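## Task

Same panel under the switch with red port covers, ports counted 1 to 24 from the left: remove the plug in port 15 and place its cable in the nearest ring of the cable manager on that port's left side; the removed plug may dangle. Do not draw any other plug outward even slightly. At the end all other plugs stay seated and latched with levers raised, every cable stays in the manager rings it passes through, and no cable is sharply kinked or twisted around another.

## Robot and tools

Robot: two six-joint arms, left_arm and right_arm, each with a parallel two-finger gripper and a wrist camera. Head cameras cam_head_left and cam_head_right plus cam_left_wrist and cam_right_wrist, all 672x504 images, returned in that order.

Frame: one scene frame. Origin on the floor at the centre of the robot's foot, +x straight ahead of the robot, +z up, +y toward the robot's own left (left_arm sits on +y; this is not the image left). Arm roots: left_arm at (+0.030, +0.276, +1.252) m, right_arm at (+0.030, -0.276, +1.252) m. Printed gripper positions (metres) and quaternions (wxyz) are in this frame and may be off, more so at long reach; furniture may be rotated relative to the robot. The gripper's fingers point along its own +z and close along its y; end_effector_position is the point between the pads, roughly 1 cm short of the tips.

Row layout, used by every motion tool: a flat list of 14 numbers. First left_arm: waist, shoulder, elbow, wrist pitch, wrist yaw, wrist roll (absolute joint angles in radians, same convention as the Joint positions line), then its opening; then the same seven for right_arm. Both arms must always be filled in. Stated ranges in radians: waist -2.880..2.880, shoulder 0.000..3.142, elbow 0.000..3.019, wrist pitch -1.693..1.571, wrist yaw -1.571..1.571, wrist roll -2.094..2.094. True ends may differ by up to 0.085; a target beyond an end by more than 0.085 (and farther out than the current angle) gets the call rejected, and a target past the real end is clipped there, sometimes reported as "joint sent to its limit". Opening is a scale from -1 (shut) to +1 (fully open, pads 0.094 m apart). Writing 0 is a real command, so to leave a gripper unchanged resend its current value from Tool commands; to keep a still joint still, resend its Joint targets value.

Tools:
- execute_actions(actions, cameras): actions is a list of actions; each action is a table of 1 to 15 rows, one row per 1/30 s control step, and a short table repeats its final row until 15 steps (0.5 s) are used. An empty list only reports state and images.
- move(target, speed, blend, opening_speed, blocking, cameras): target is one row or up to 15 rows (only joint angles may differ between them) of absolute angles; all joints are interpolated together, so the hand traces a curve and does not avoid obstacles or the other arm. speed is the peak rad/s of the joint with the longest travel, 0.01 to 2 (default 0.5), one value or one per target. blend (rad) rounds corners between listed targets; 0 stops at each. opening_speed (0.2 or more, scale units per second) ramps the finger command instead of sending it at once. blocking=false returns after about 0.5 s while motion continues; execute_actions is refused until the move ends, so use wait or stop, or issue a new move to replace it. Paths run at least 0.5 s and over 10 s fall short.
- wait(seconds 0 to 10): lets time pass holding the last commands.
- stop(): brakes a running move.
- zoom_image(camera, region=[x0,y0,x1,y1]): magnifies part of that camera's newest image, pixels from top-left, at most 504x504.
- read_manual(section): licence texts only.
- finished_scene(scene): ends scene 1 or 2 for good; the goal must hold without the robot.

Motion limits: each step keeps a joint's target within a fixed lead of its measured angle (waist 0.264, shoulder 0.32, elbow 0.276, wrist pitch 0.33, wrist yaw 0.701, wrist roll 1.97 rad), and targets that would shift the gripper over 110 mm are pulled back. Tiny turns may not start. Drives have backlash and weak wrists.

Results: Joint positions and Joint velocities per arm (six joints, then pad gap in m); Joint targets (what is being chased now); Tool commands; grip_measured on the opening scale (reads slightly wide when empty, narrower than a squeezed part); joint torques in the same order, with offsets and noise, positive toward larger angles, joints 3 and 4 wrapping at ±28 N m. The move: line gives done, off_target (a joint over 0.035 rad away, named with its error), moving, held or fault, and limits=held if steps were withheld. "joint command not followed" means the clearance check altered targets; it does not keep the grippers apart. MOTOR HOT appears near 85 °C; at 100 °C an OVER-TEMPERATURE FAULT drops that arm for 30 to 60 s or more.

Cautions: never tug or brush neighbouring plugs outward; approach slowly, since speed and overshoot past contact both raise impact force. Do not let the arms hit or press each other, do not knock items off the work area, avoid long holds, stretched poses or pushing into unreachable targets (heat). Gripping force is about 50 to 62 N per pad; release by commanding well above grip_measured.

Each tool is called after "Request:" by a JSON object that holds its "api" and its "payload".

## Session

Request:
{"api": "execute_actions", "payload": {"actions": []}}

Request:
{"api": "zoom_image", "payload": {"camera": "cam_head_left", "region": [225, 250, 405, 350]}}

Request:
{"api": "zoom_image", "payload": {"camera": "cam_head_right", "region": [205, 250, 385, 350]}}

Scene clock: 0.00 s.
left_arm: end_effector_position=(+0.4686, +0.2865, +1.1549) grip_measured=+1.000 end_effector_quat_wxyz=(+0.029, -0.609, +0.746, +0.270) | right_arm: end_effector_position=(+0.5188, +0.1311, +1.0207) grip_measured=+1.000 end_effector_quat_wxyz=(-0.497, +0.537, -0.681, +0.019)
Joint positions: left_arm=[-2.048 1.603 1.08 -1.07 -0.587 -1.694 0.094] | right_arm=[2.508 2.298 1.027 1.045 0.159 -1.035 0.094]
Joint velocities: left_arm=[-0.015 -0.005 -0.002 0.002 0.007 -0.037 0] | right_arm=[-0.005 0.005 -0.022 0.007 -0.081 0.081 0]
Joint torques (N m): no reading
Heat: left arm: hottest shoulder 37 °C; right arm: hottest shoulder 33 °C.
Joint targets: left_arm=[-2.049 1.596 1.095 -1.072 -0.588 -1.694] | right_arm=[2.507 2.300 1.031 1.049 0.159 -1.035]
Tool commands: left_gripper/opening=+1.0 right_gripper/opening=+1.0

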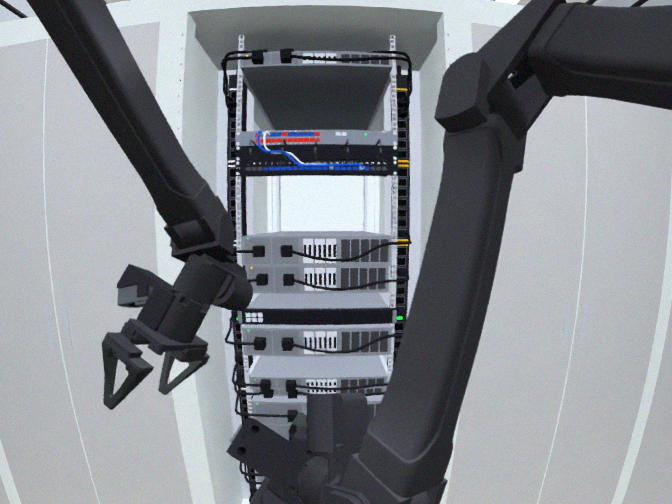

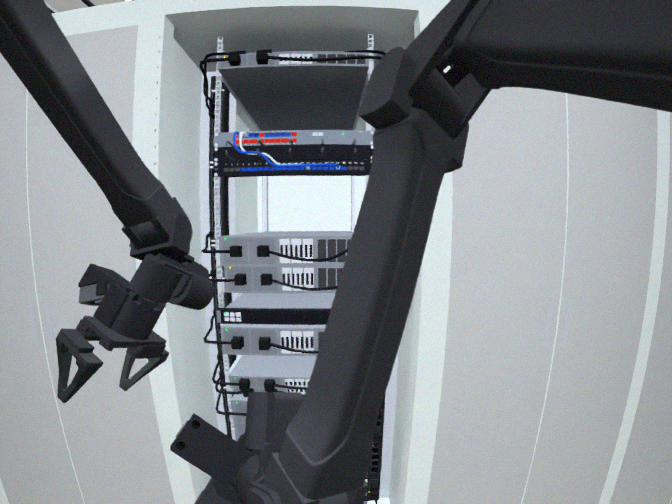

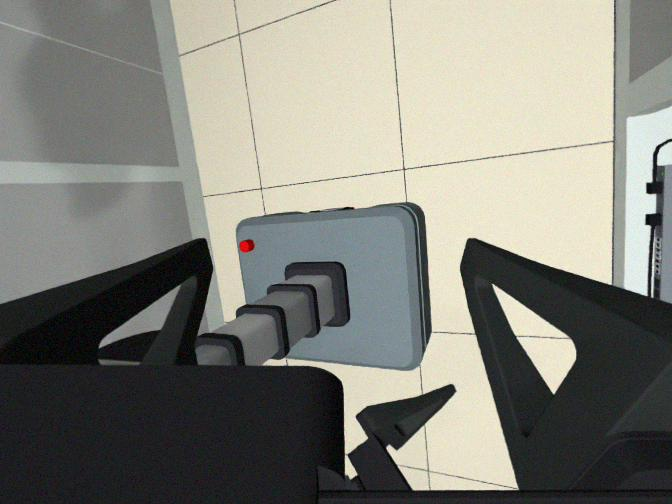

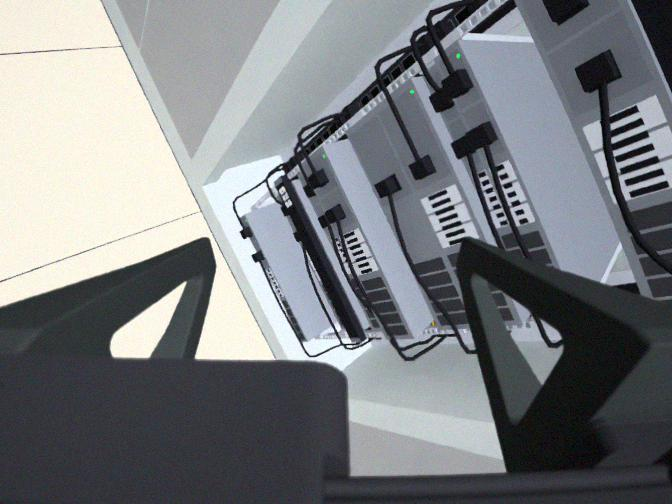

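Scaled by 2.800 from the camera's 672x504 image, which has a finer 960x720 frame.

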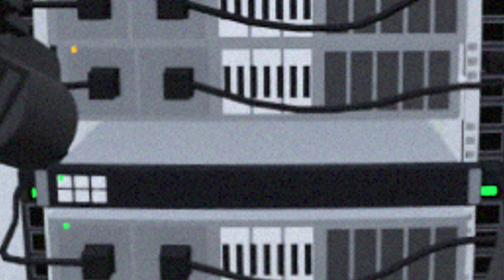

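Scaled by 2.800 from the camera's 672x504 image, which has a finer 960x720 frame.

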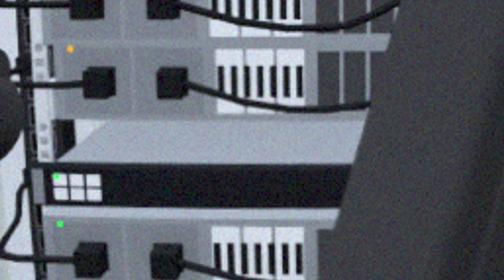

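Request:
{"api": "execute_actions", "payload": {"actions": []}}

Request:
{"api": "zoom_image", "payload": {"camera": "cam_head_left", "region": [225, 110, 405, 190]}}

Request:
{"api": "zoom_image", "payload": {"camera": "cam_head_right", "region": [205, 110, 385, 190]}}

Scene clock: 46.70 s.
left_arm: end_effector_position=(+0.4686, +0.2865, +1.1549) grip_measured=+1.000 end_effector_quat_wxyz=(+0.029, -0.609, +0.746, +0.270) | right_arm: end_effector_position=(+0.5188, +0.1311, +1.0207) grip_measured=+1.000 end_effector_quat_wxyz=(-0.497, +0.537, -0.681, +0.019)
Joint positions: left_arm=[-2.048 1.603 1.08 -1.07 -0.587 -1.694 0.094] | right_arm=[2.508 2.298 1.027 1.045 0.159 -1.035 0.094]
Joint velocities: left_arm=[-0.015 0.005 -0.012 -0.007 -0.051 -0.037 0] | right_arm=[0.005 0.005 -0.007 0.012 -0.007 0.022 0]
Joint torques (N m): left_arm=[-2.43 -15.85 5.87 -0.39 -0.3 -0.23] | right_arm=[5.19 -15.68 1.77 2.26 -0.18 0.03]
Heat: left arm: hottest shoulder 38 °C; right arm: hottest shoulder 37 °C.
Joint targets: left_arm=[-2.049 1.596 1.095 -1.072 -0.588 -1.694] | right_arm=[2.507 2.300 1.031 1.049 0.159 -1.035]
Tool commands: left_gripper/opening=+1.0 right_gripper/opening=+1.0

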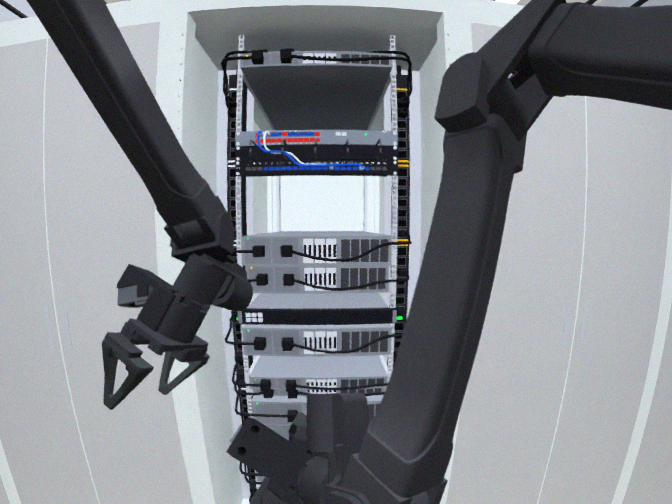

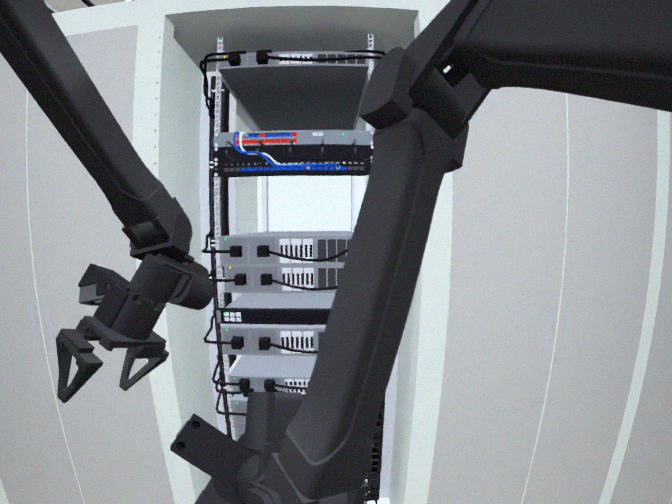

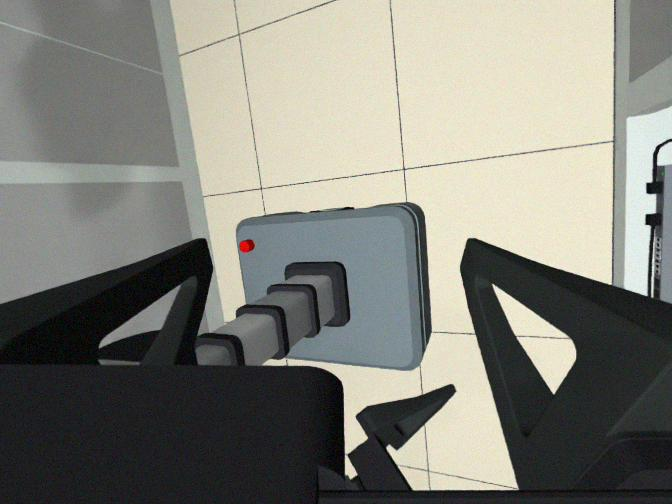

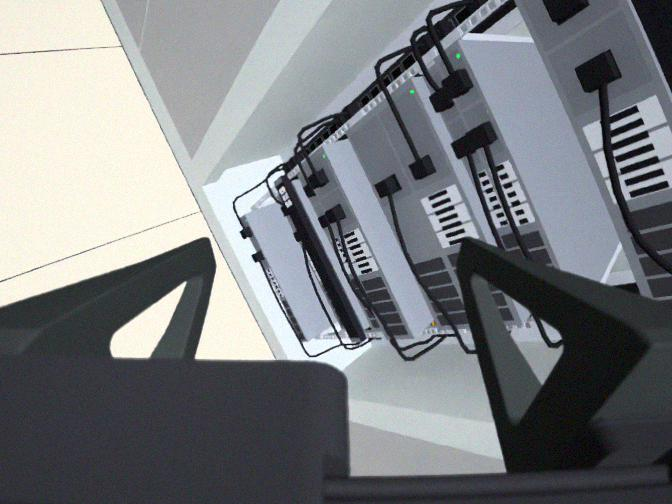

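Scaled by 2.800 from the camera's 672x504 image, which has a finer 960x720 frame.

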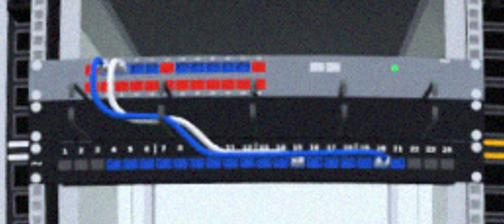

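Scaled by 2.800 from the camera's 672x504 image, which has a finer 960x720 frame.

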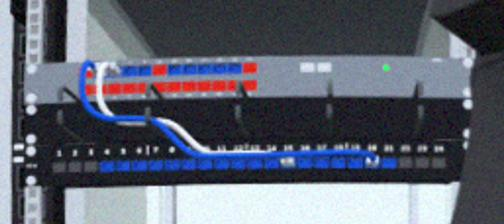

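Request:
{"api": "move", "payload": {"target": [-2.048,1.603,1.08,-1.07,-0.587,-1.694,1,2.37,1.4045,0.909,0.979,0.4386,1.243,1], "cameras": []}}

Request:
{"api": "move", "payload": {"target": [-2.156,1.161,1.259,-0.039,0.083,0,1,2.37,1.4045,0.909,0.979,0.4386,1.243,1]}}

Scene clock: 82.80 s.
left_arm: end_effector_position=(+0.4686, +0.2865, +1.1549) grip_measured=+1.000 end_effector_quat_wxyz=(+0.029, -0.609, +0.746, +0.270) | right_arm: end_effector_position=(+0.6992, -0.0910, +1.4537) grip_measured=+1.000 end_effector_quat_wxyz=(+0.491, +0.501, +0.492, +0.515)
Joint positions: left_arm=[-2.048 1.603 1.08 -1.07 -0.587 -1.694 0.094] | right_arm=[2.387 1.417 0.916 0.996 0.435 1.237 0.094]
Joint velocities: left_arm=[-0.005 -0.005 0.002 0.017 0.037 -0.037 0] | right_arm=[-0.015 -0.015 -0.012 0.007 0.022 -0.022 0]
Joint torques (N m): left_arm=[-2.14 -15.03 4.59 -0.23 -0.26 -0.24] | right_arm=[1.26 -13.63 6 1.28 -0.07 0.05]
Heat: left arm: hottest shoulder 38 °C; right arm: hottest shoulder 37 °C.
Joint targets: left_arm=[-2.048 1.603 1.080 -1.070 -0.587 -1.694] | right_arm=[2.370 1.404 0.908 0.980 0.439 1.252]
move: done
No camera images: "cameras" was empty.

Scene clock: 87.10 s.
left_arm: end_effector_position=(+0.7362, +0.1536, +1.4942) grip_measured=+1.000 end_effector_quat_wxyz=(+0.509, +0.044, +0.837, -0.198) | right_arm: end_effector_position=(+0.6992, -0.0907, +1.4530) grip_measured=+1.000 end_effector_quat_wxyz=(+0.490, +0.502, +0.494, +0.514)
Joint positions: left_arm=[-2.135 1.18 1.201 -0.079 0.072 -0.025 0.094] | right_arm=[2.387 1.417 0.916 0.993 0.435 1.237 0.094]
Joint velocities: left_arm=[-0.005 0.005 -0.007 0.012 -0.022 0.022 0] | right_arm=[-0.005 -0.005 0.012 0.007 -0.051 -0.051 0]
Joint torques (N m): left_arm=[-3.84 -16.38 14.32 2.77 0.32 -0.06] | right_arm=[1.85 -14.39 6.17 1.42 -0.09 -0.09]
Heat: left arm: hottest shoulder 39 °C; right arm: hottest shoulder 37 °C.
Joint targets: left_arm=[-2.155 1.161 1.259 -0.051 0.075 -0.010] | right_arm=[2.370 1.404 0.909 0.979 0.439 1.243]
move: off_target (left_arm); left_arm: the elbow is farthest, 0.058 rad from its target

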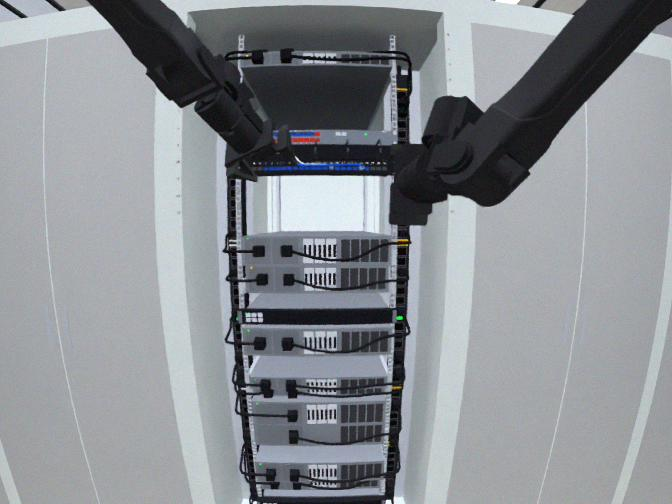

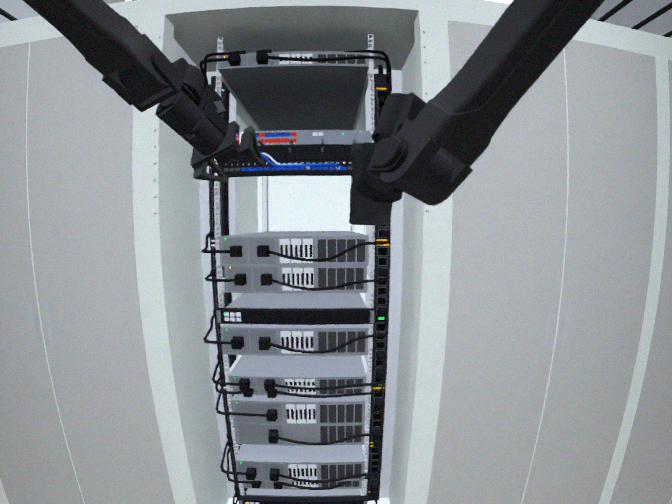

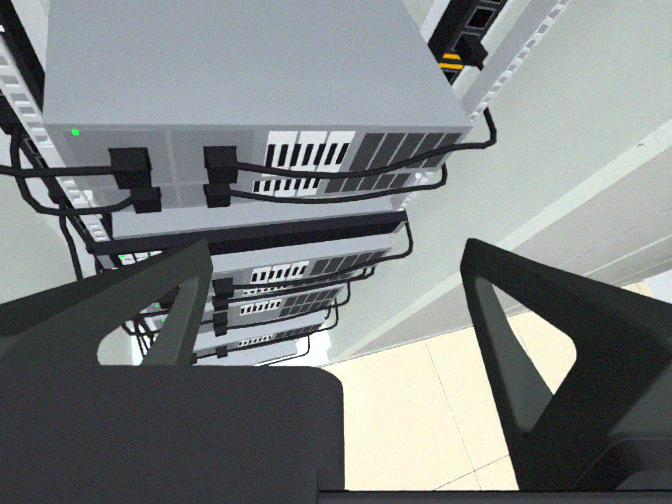

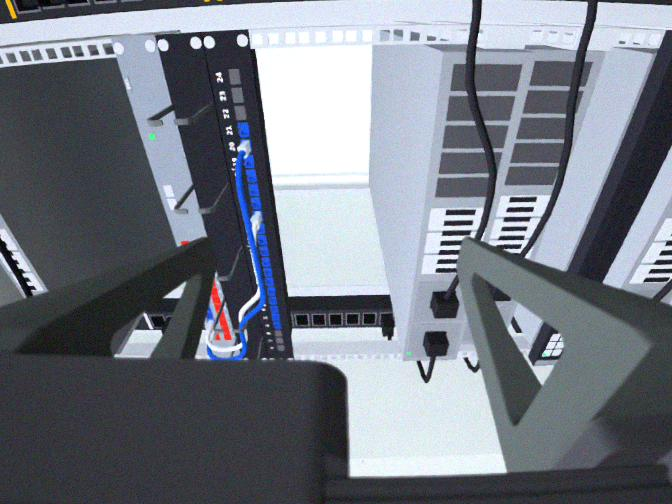

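Request:
{"api": "move", "payload": {"target": [-2.078,1.452,1.35,0.85,0.445,0,1,2.37,1.4045,0.909,0.979,0.4386,1.243,1]}}

Request:
{"api": "zoom_image", "payload": {"camera": "cam_left_wrist", "region": [100, 0, 600, 320]}}

Scene clock: 119.77 s.
left_arm: end_effector_position=(+0.7980, +0.1197, +1.5798) grip_measured=+1.000 end_effector_quat_wxyz=(-0.765, -0.140, -0.562, +0.281) | right_arm: end_effector_position=(+0.6992, -0.0907, +1.4530) grip_measured=+1.000 end_effector_quat_wxyz=(+0.490, +0.502, +0.494, +0.514)
Joint positions: left_arm=[-2.097 1.44 1.289 0.822 0.442 -0.014 0.094] | right_arm=[2.387 1.417 0.916 0.993 0.435 1.237 0.094]
Joint velocities: left_arm=[0.005 -0.005 -0.002 0.012 -0.007 -0.081 0] | right_arm=[-0.005 -0.005 -0.017 0.007 -0.022 0.022 0]
Joint torques (N m): left_arm=[-1.96 -16.85 13.93 2.71 0.2 -0.07] | right_arm=[2.61 -13.74 6.04 1.47 -0.08 -0.05]
Heat: left arm: hottest shoulder 42 °C; right arm: hottest shoulder 36 °C.
Joint targets: left_arm=[-2.079 1.452 1.350 0.849 0.445 0.000] | right_arm=[2.370 1.405 0.909 0.979 0.439 1.243]
move: off_target (left_arm); left_arm: the elbow is farthest, 0.061 rad from its target

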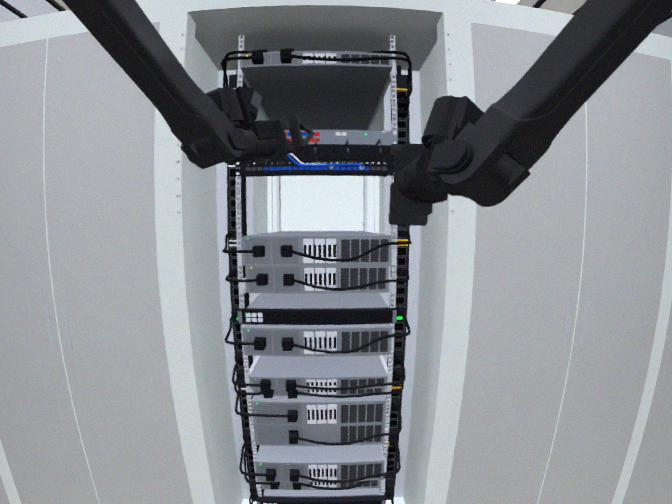

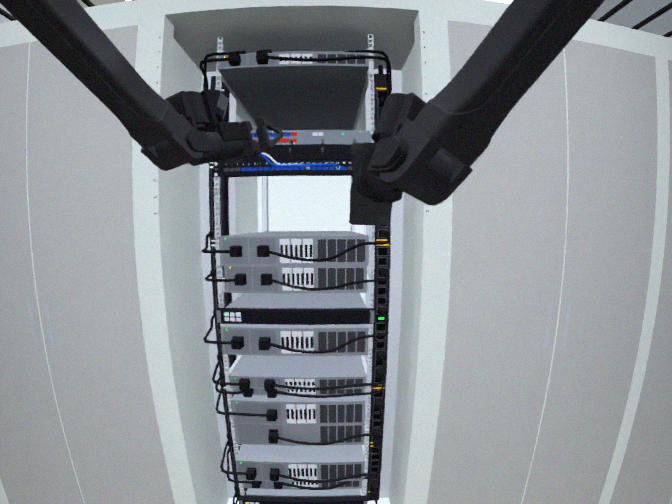

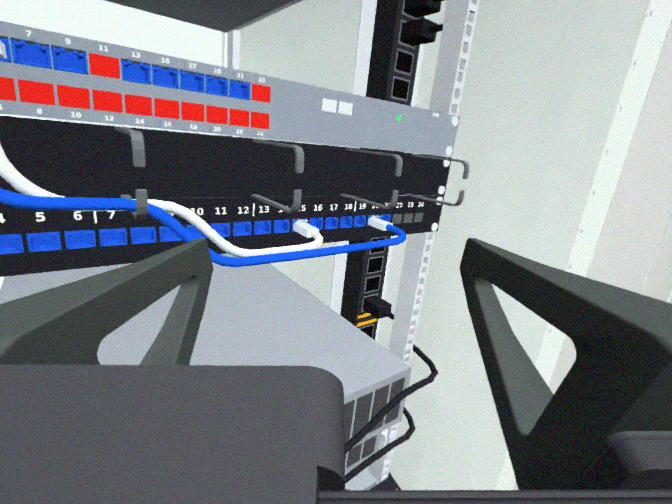

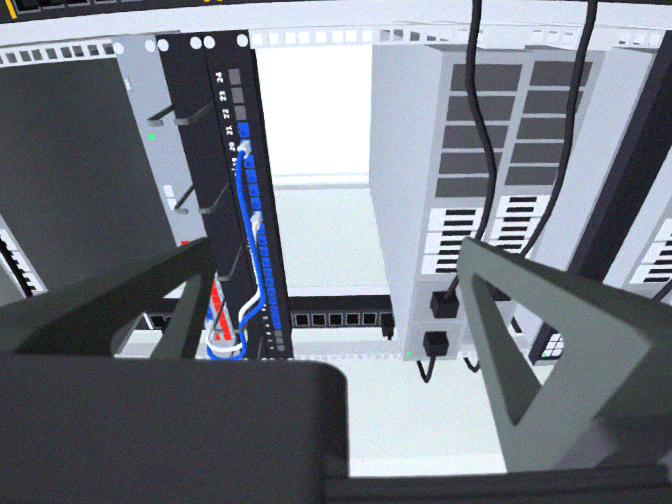

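Scaled by 1.008 from the camera's 672x504 image, which has a finer 960x720 frame.

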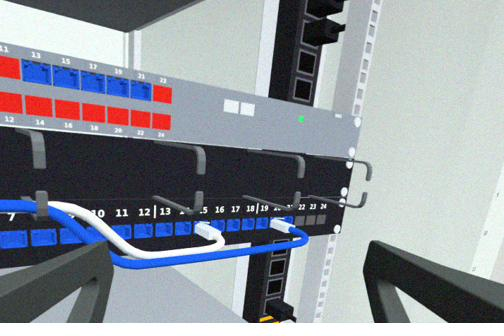

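Request:
{"api": "move", "payload": {"target": [-2.055,1.26,1.20,0.74,0.485,0,-0.2,2.37,1.4045,0.909,0.979,0.4386,1.243,-0.62], "cameras": []}}

Request:
{"api": "move", "payload": {"target": [-2.055,1.26,1.20,0.74,0.485,0,-0.2,2.475,1.89,1.90,0.6,0.494,1.243,-0.62]}}

Request:
{"api": "zoom_image", "payload": {"camera": "cam_left_wrist", "region": [200, 100, 500, 400]}}

Request:
{"api": "zoom_image", "payload": {"camera": "cam_right_wrist", "region": [150, 50, 450, 350]}}

Scene clock: 167.20 s.
left_arm: end_effector_position=(+0.7531, +0.1483, +1.6348) grip_measured=-0.197 end_effector_quat_wxyz=(-0.772, -0.154, -0.551, +0.278) | right_arm: end_effector_position=(+0.6992, -0.0907, +1.4530) grip_measured=-0.618 end_effector_quat_wxyz=(+0.490, +0.502, +0.494, +0.514)
Joint positions: left_arm=[-2.072 1.264 1.203 0.756 0.483 -0.013 0.038] | right_arm=[2.387 1.417 0.916 0.993 0.435 1.237 0.018]
Joint velocities: left_arm=[0.015 -0.005 -0.012 -0.012 0.051 0.037 -0.001] | right_arm=[-0.005 -0.005 0.002 0.007 0.022 -0.051 -0.001]
Joint torques (N m): left_arm=[-1.14 -16.26 8.87 1.02 0.18 -0.07] | right_arm=[1.61 -13.68 6.17 1.28 0.01 -0.11]
Heat: left arm: hottest elbow 50 °C; right arm: hottest shoulder 36 °C.
Joint targets: left_arm=[-2.055 1.260 1.201 0.740 0.486 0.001] | right_arm=[2.370 1.404 0.909 0.979 0.439 1.243]
move: done
No camera images: "cameras" was empty.

Scene clock: 169.73 s.
left_arm: end_effector_position=(+0.7531, +0.1483, +1.6348) grip_measured=-0.197 end_effector_quat_wxyz=(-0.772, -0.154, -0.551, +0.278) | right_arm: end_effector_position=(+0.9005, +0.0364, +1.5448) grip_measured=-0.618 end_effector_quat_wxyz=(+0.491, +0.507, +0.451, +0.546)
Joint positions: left_arm=[-2.072 1.264 1.203 0.756 0.483 -0.013 0.038] | right_arm=[2.46 1.86 1.84 0.614 0.49 1.237 0.018]
Joint velocities: left_arm=[-0.015 -0.005 -0.022 -0.012 -0.066 -0.037 -0.001] | right_arm=[-0.015 -0.015 0.007 0.012 0.007 -0.037 0]
Joint torques (N m): left_arm=[-1.38 -15.79 8.8 1.1 0.14 -0.1] | right_arm=[5.83 -17.79 12.89 1.42 -0.15 -0.08]
Heat: left arm: hottest elbow 50 °C; right arm: hottest shoulder 36 °C.
Joint targets: left_arm=[-2.055 1.260 1.200 0.740 0.485 0.000] | right_arm=[2.476 1.890 1.900 0.600 0.494 1.243]
move: off_target (right_arm); right_arm: the elbow is farthest, 0.060 rad from its target

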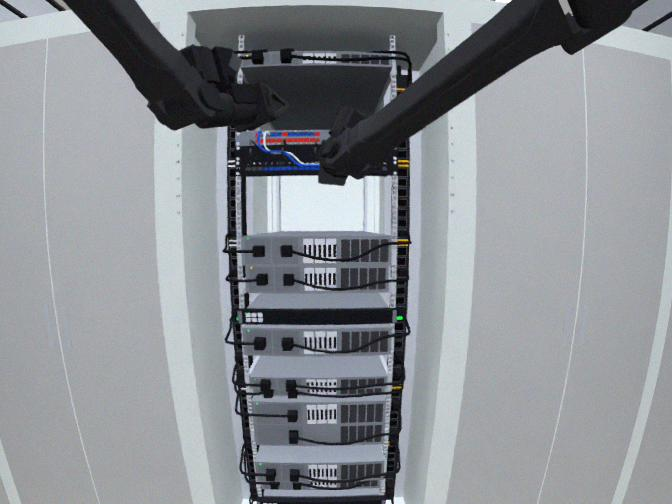

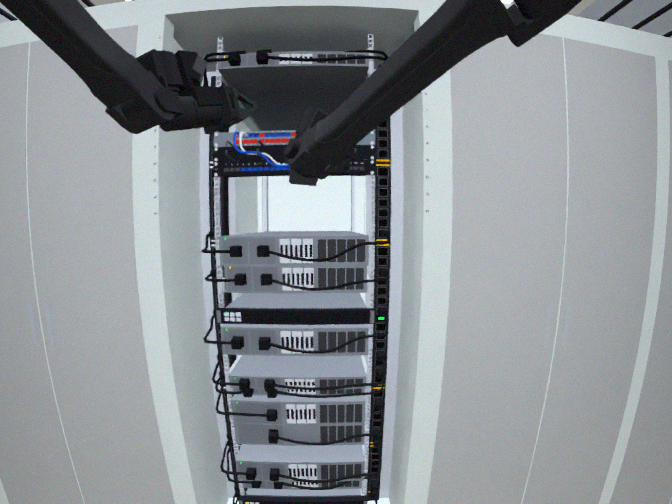

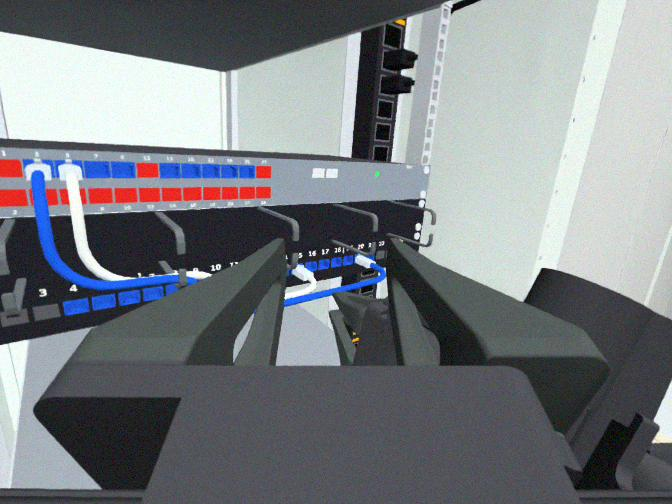

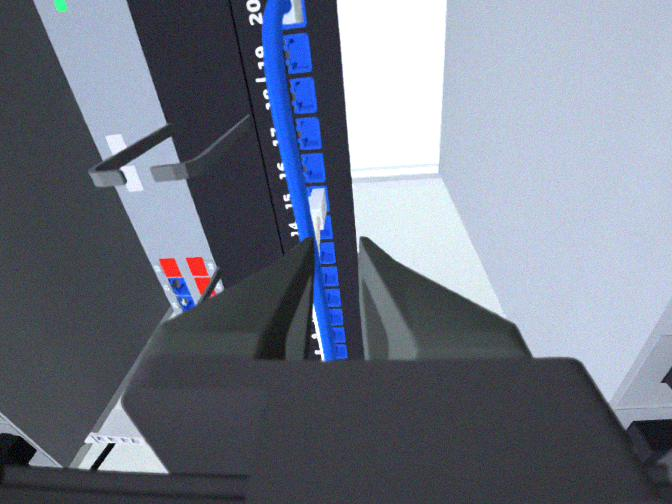

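Scaled by 1.680 from the camera's 672x504 image, which has a finer 960x720 frame.

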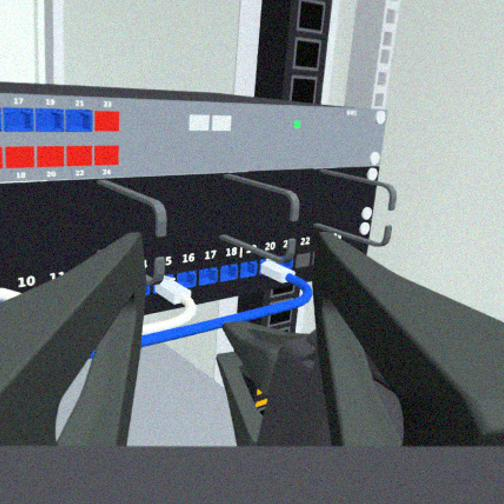

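Scaled by 1.680 from the camera's 672x504 image, which has a finer 960x720 frame.

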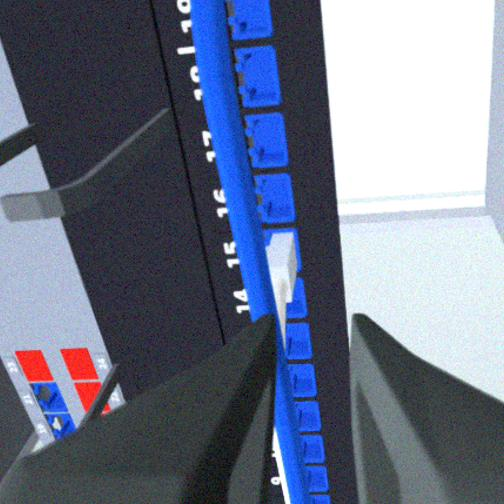

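Request:
{"api": "move", "payload": {"target": [-2.055,1.26,1.20,0.74,0.485,0,-0.2,2.507,1.755,1.675,0.71,0.522,1.243,-0.66], "cameras": []}}

Request:
{"api": "move", "payload": {"target": [-2.055,1.26,1.20,0.74,0.485,0,-0.2,2.527,1.735,1.79,0.585,0.54,1.243,-0.66]}}

Request:
{"api": "zoom_image", "payload": {"camera": "cam_left_wrist", "region": [200, 100, 500, 400]}}

Request:
{"api": "zoom_image", "payload": {"camera": "cam_right_wrist", "region": [150, 50, 450, 350]}}

Scene clock: 351.57 s.
left_arm: end_effector_position=(+0.7531, +0.1483, +1.6348) grip_measured=-0.197 end_effector_quat_wxyz=(-0.772, -0.154, -0.551, +0.278) | right_arm: end_effector_position=(+0.8610, +0.0342, +1.5493) grip_measured=-0.658 end_effector_quat_wxyz=(+0.485, +0.512, +0.446, +0.551)
Joint positions: left_arm=[-2.072 1.264 1.203 0.756 0.483 -0.013 0.038] | right_arm=[2.493 1.773 1.683 0.691 0.518 1.237 0.016]
Joint velocities: left_arm=[-0.015 -0.015 -0.002 -0.002 -0.007 -0.037 0] | right_arm=[-0.015 -0.005 -0.022 0.002 0.081 0.037 -0.001]
Joint torques (N m): left_arm=[-1.08 -15.68 8.8 1.1 0.12 -0.06] | right_arm=[6.53 -21.01 7.82 2.56 -0.12 -0.05]
Heat: left arm: hottest shoulder 43 °C; right arm: hottest elbow 57 °C.
Joint targets: left_arm=[-2.055 1.260 1.200 0.740 0.485 0.000] | right_arm=[2.506 1.756 1.675 0.711 0.522 1.243]
move: done
No camera images: "cameras" was empty.

Scene clock: 352.63 s.
left_arm: end_effector_position=(+0.7531, +0.1483, +1.6348) grip_measured=-0.197 end_effector_quat_wxyz=(-0.772, -0.154, -0.551, +0.278) | right_arm: end_effector_position=(+0.8634, +0.0372, +1.5796) grip_measured=-0.658 end_effector_quat_wxyz=(+0.479, +0.516, +0.452, +0.548)
Joint positions: left_arm=[-2.072 1.264 1.203 0.756 0.483 -0.013 0.038] | right_arm=[2.513 1.75 1.735 0.599 0.536 1.237 0.016]
Joint velocities: left_arm=[-0.005 -0.015 -0.002 -0.007 -0.037 -0.081 0.001] | right_arm=[-0.005 0.005 -0.022 0.007 0.022 -0.007 0]
Joint torques (N m): left_arm=[-1.2 -16.21 8.79 1.03 0.12 -0.06] | right_arm=[6.65 -21.07 12.45 1.36 -0.12 -0.06]
Heat: left arm: hottest shoulder 43 °C; right arm: hottest elbow 57 °C.
Joint targets: left_arm=[-2.055 1.260 1.200 0.740 0.485 0.000] | right_arm=[2.527 1.735 1.789 0.584 0.540 1.243]
move: off_target (right_arm); right_arm: the elbow is farthest, 0.055 rad from its target

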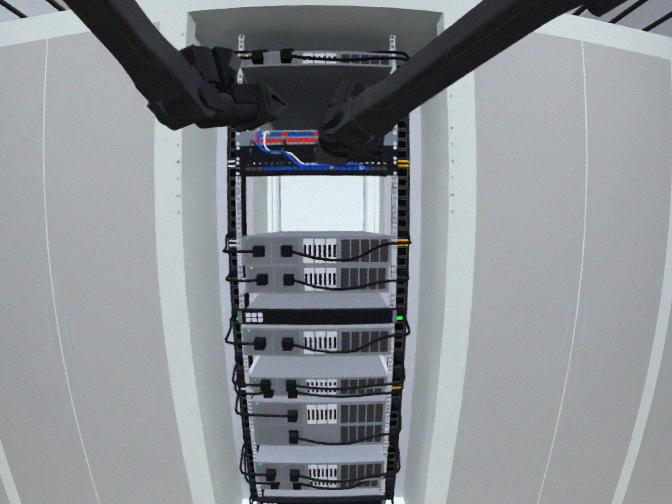

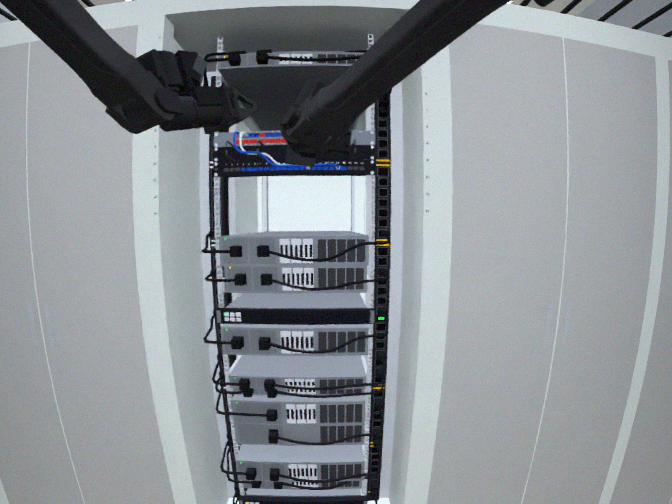

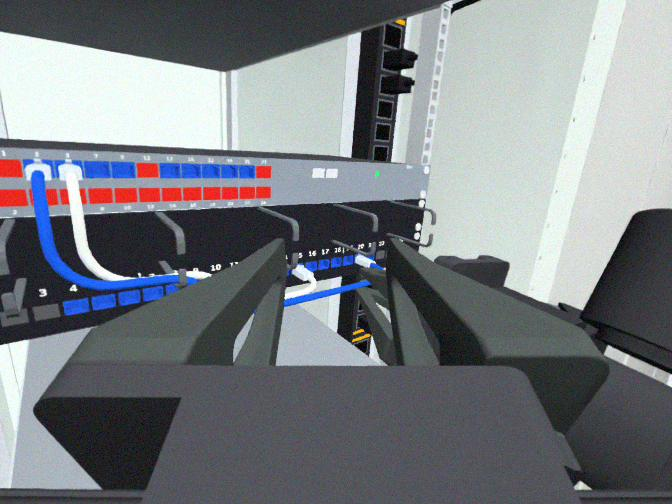

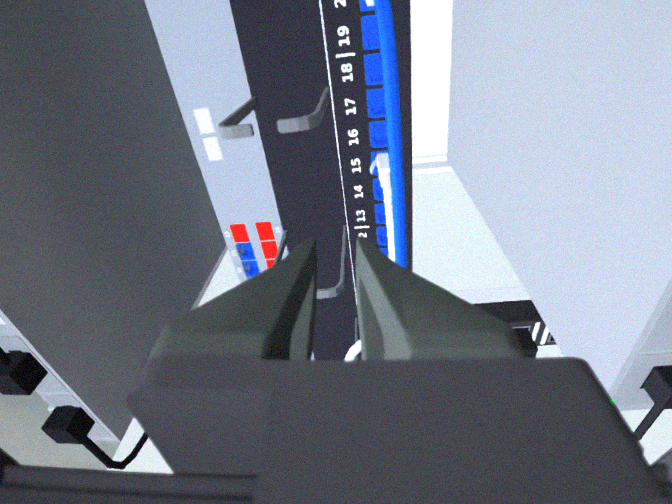

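Scaled by 1.680 from the camera's 672x504 image, which has a finer 960x720 frame.

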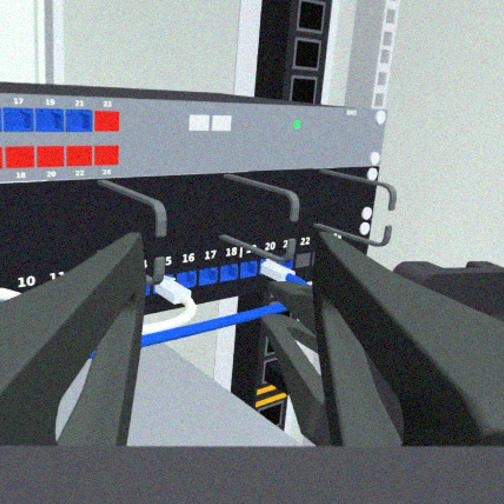

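Scaled by 1.680 from the camera's 672x504 image, which has a finer 960x720 frame.

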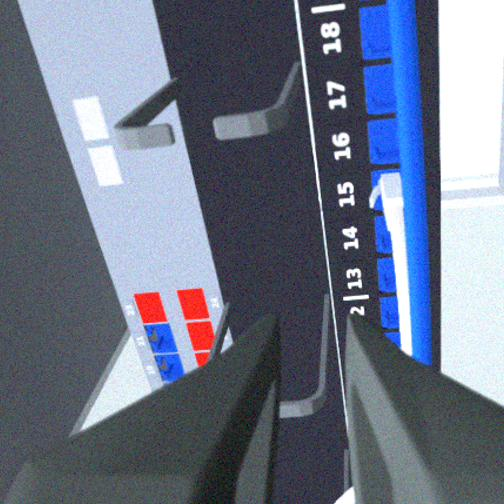

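Request:
{"api": "move", "payload": {"target": [-2.055,1.26,1.20,0.74,0.485,0,-0.2,2.453,1.885,1.995,0.477,0.498,1.243,-0.66]}}

Request:
{"api": "zoom_image", "payload": {"camera": "cam_left_wrist", "region": [200, 180, 420, 340]}}

Request:
{"api": "zoom_image", "payload": {"camera": "cam_right_wrist", "region": [250, 100, 450, 300]}}

Scene clock: 389.90 s.
left_arm: end_effector_position=(+0.7531, +0.1483, +1.6348) grip_measured=-0.197 end_effector_quat_wxyz=(-0.772, -0.154, -0.551, +0.278) | right_arm: end_effector_position=(+0.9151, +0.0366, +1.5676) grip_measured=-0.658 end_effector_quat_wxyz=(+0.487, +0.511, +0.463, +0.536)
Joint positions: left_arm=[-2.072 1.264 1.203 0.756 0.483 -0.013 0.038] | right_arm=[2.464 1.867 1.936 0.49 0.501 1.237 0.016]
Joint velocities: left_arm=[-0.005 -0.005 -0.002 0.007 -0.007 -0.022 0.002] | right_arm=[-0.005 -0.015 -0.007 0.017 -0.051 -0.037 0]
Joint torques (N m): left_arm=[-1.03 -16.15 8.8 1.05 0.11 -0.08] | right_arm=[4.37 -19.55 13.18 1.32 -0.4 -0.07]
Heat: left arm: hottest shoulder 43 °C; right arm: hottest elbow 54 °C.
Joint targets: left_arm=[-2.055 1.260 1.200 0.740 0.485 0.000] | right_arm=[2.453 1.884 1.995 0.477 0.498 1.243]
move: off_target (right_arm); right_arm: the elbow is farthest, 0.059 rad from its target

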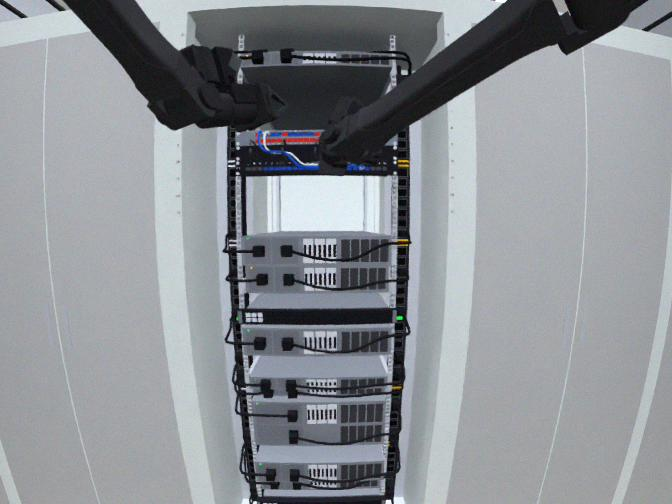

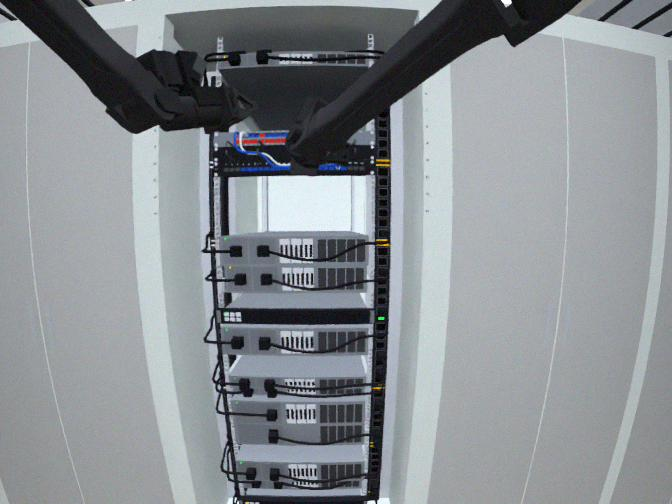

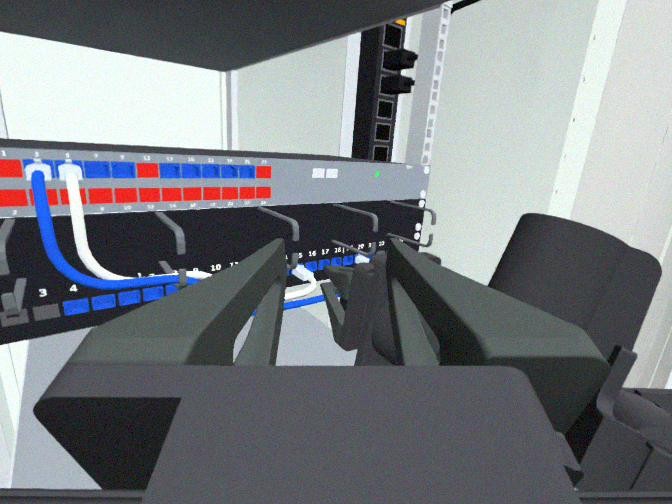

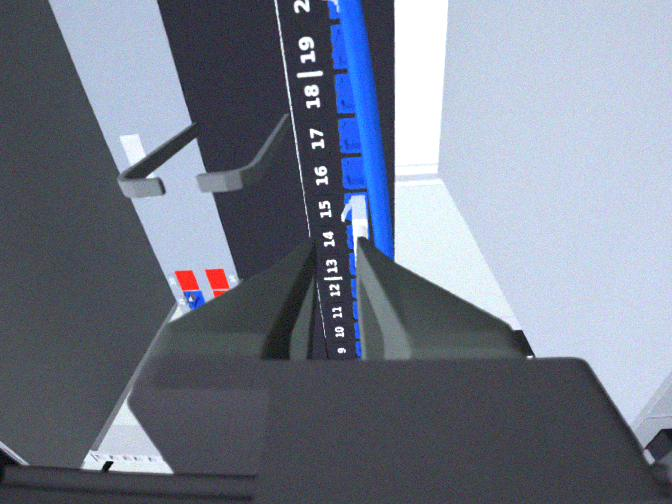

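Scaled by 2.291 from the camera's 672x504 image, which has a finer 960x720 frame.

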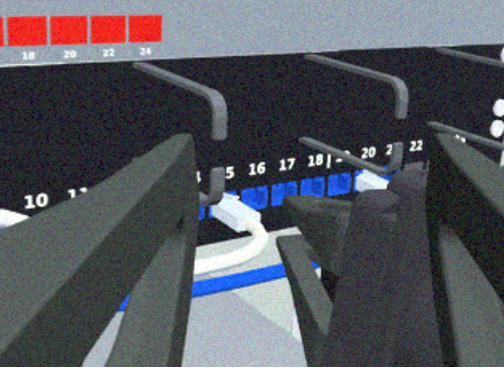

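Scaled by 2.520 from the camera's 672x504 image, which has a finer 960x720 frame.

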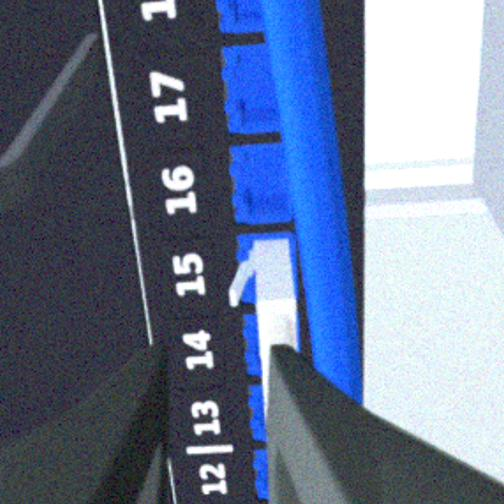

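Request:
{"api": "move", "payload": {"target": [-2.055,1.26,1.20,0.74,0.485,0,-0.2,2.433,1.951,2.08,0.458,0.481,1.243,-0.66]}}

Request:
{"api": "zoom_image", "payload": {"camera": "cam_left_wrist", "region": [200, 180, 420, 340]}}

Request:
{"api": "zoom_image", "payload": {"camera": "cam_right_wrist", "region": [250, 100, 450, 300]}}

Scene clock: 407.97 s.
left_arm: end_effector_position=(+0.7531, +0.1483, +1.6348) grip_measured=-0.197 end_effector_quat_wxyz=(-0.772, -0.154, -0.551, +0.278) | right_arm: end_effector_position=(+0.9312, +0.0404, +1.5729) grip_measured=-0.659 end_effector_quat_wxyz=(+0.490, +0.505, +0.455, +0.545)
Joint positions: left_arm=[-2.072 1.264 1.203 0.756 0.483 -0.013 0.038] | right_arm=[2.456 1.916 2.024 0.476 0.483 1.237 0.016]
Joint velocities: left_arm=[0.015 -0.005 -0.002 -0.017 -0.037 -0.051 0] | right_arm=[-0.005 -0.005 0.002 0.002 0.037 -0.022 0.001]
Joint torques (N m): left_arm=[-1.03 -16.21 8.79 1.01 0.12 -0.1] | right_arm=[5.01 -18.78 13.07 1.1 -0.38 -0.04]
Heat: left arm: hottest shoulder 43 °C; right arm: hottest elbow 57 °C.
Joint targets: left_arm=[-2.055 1.260 1.200 0.740 0.485 0.000] | right_arm=[2.434 1.952 2.080 0.459 0.481 1.243]
move: off_target (right_arm); right_arm: the elbow is farthest, 0.056 rad from its target

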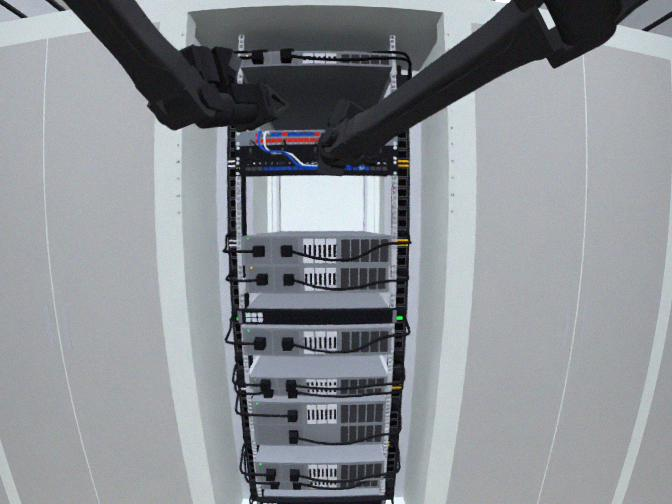

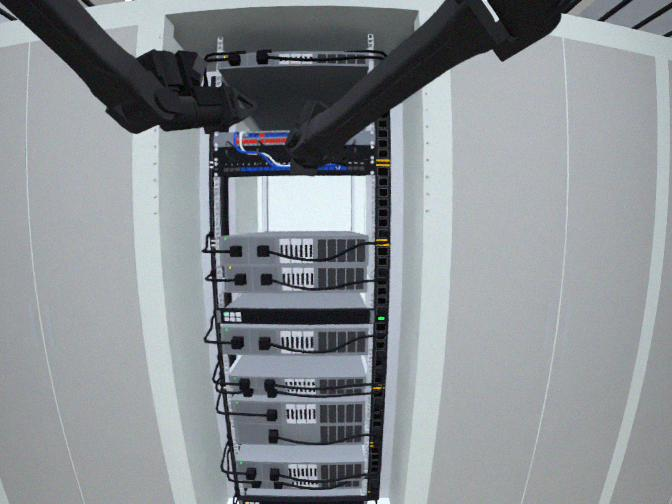

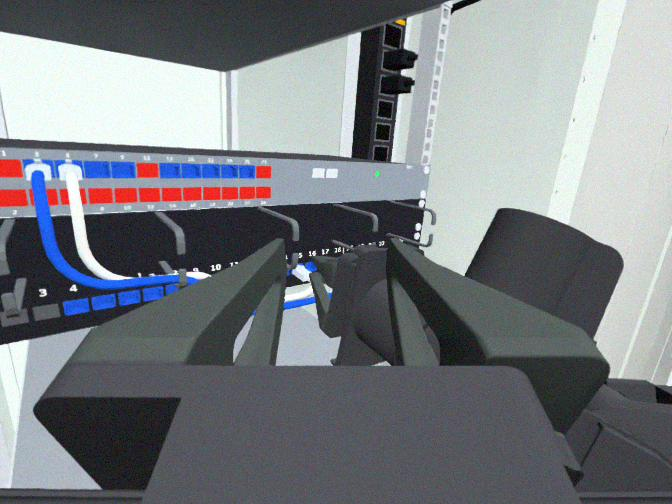

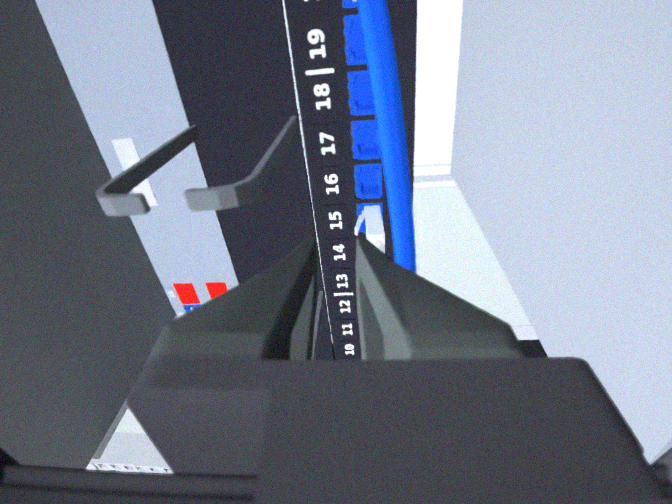

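Scaled by 2.291 from the camera's 672x504 image, which has a finer 960x720 frame.

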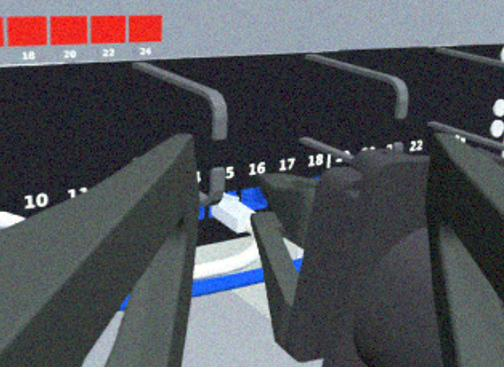

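Scaled by 2.520 from the camera's 672x504 image, which has a finer 960x720 frame.

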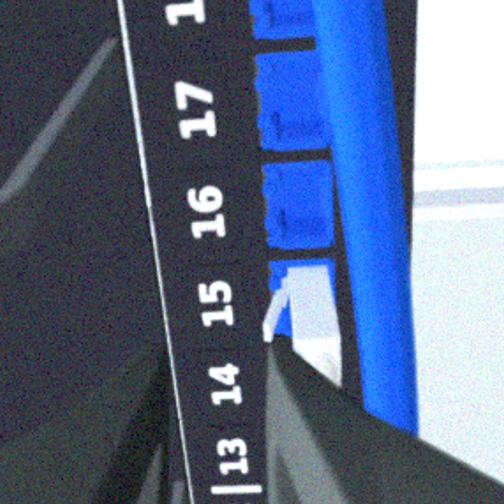

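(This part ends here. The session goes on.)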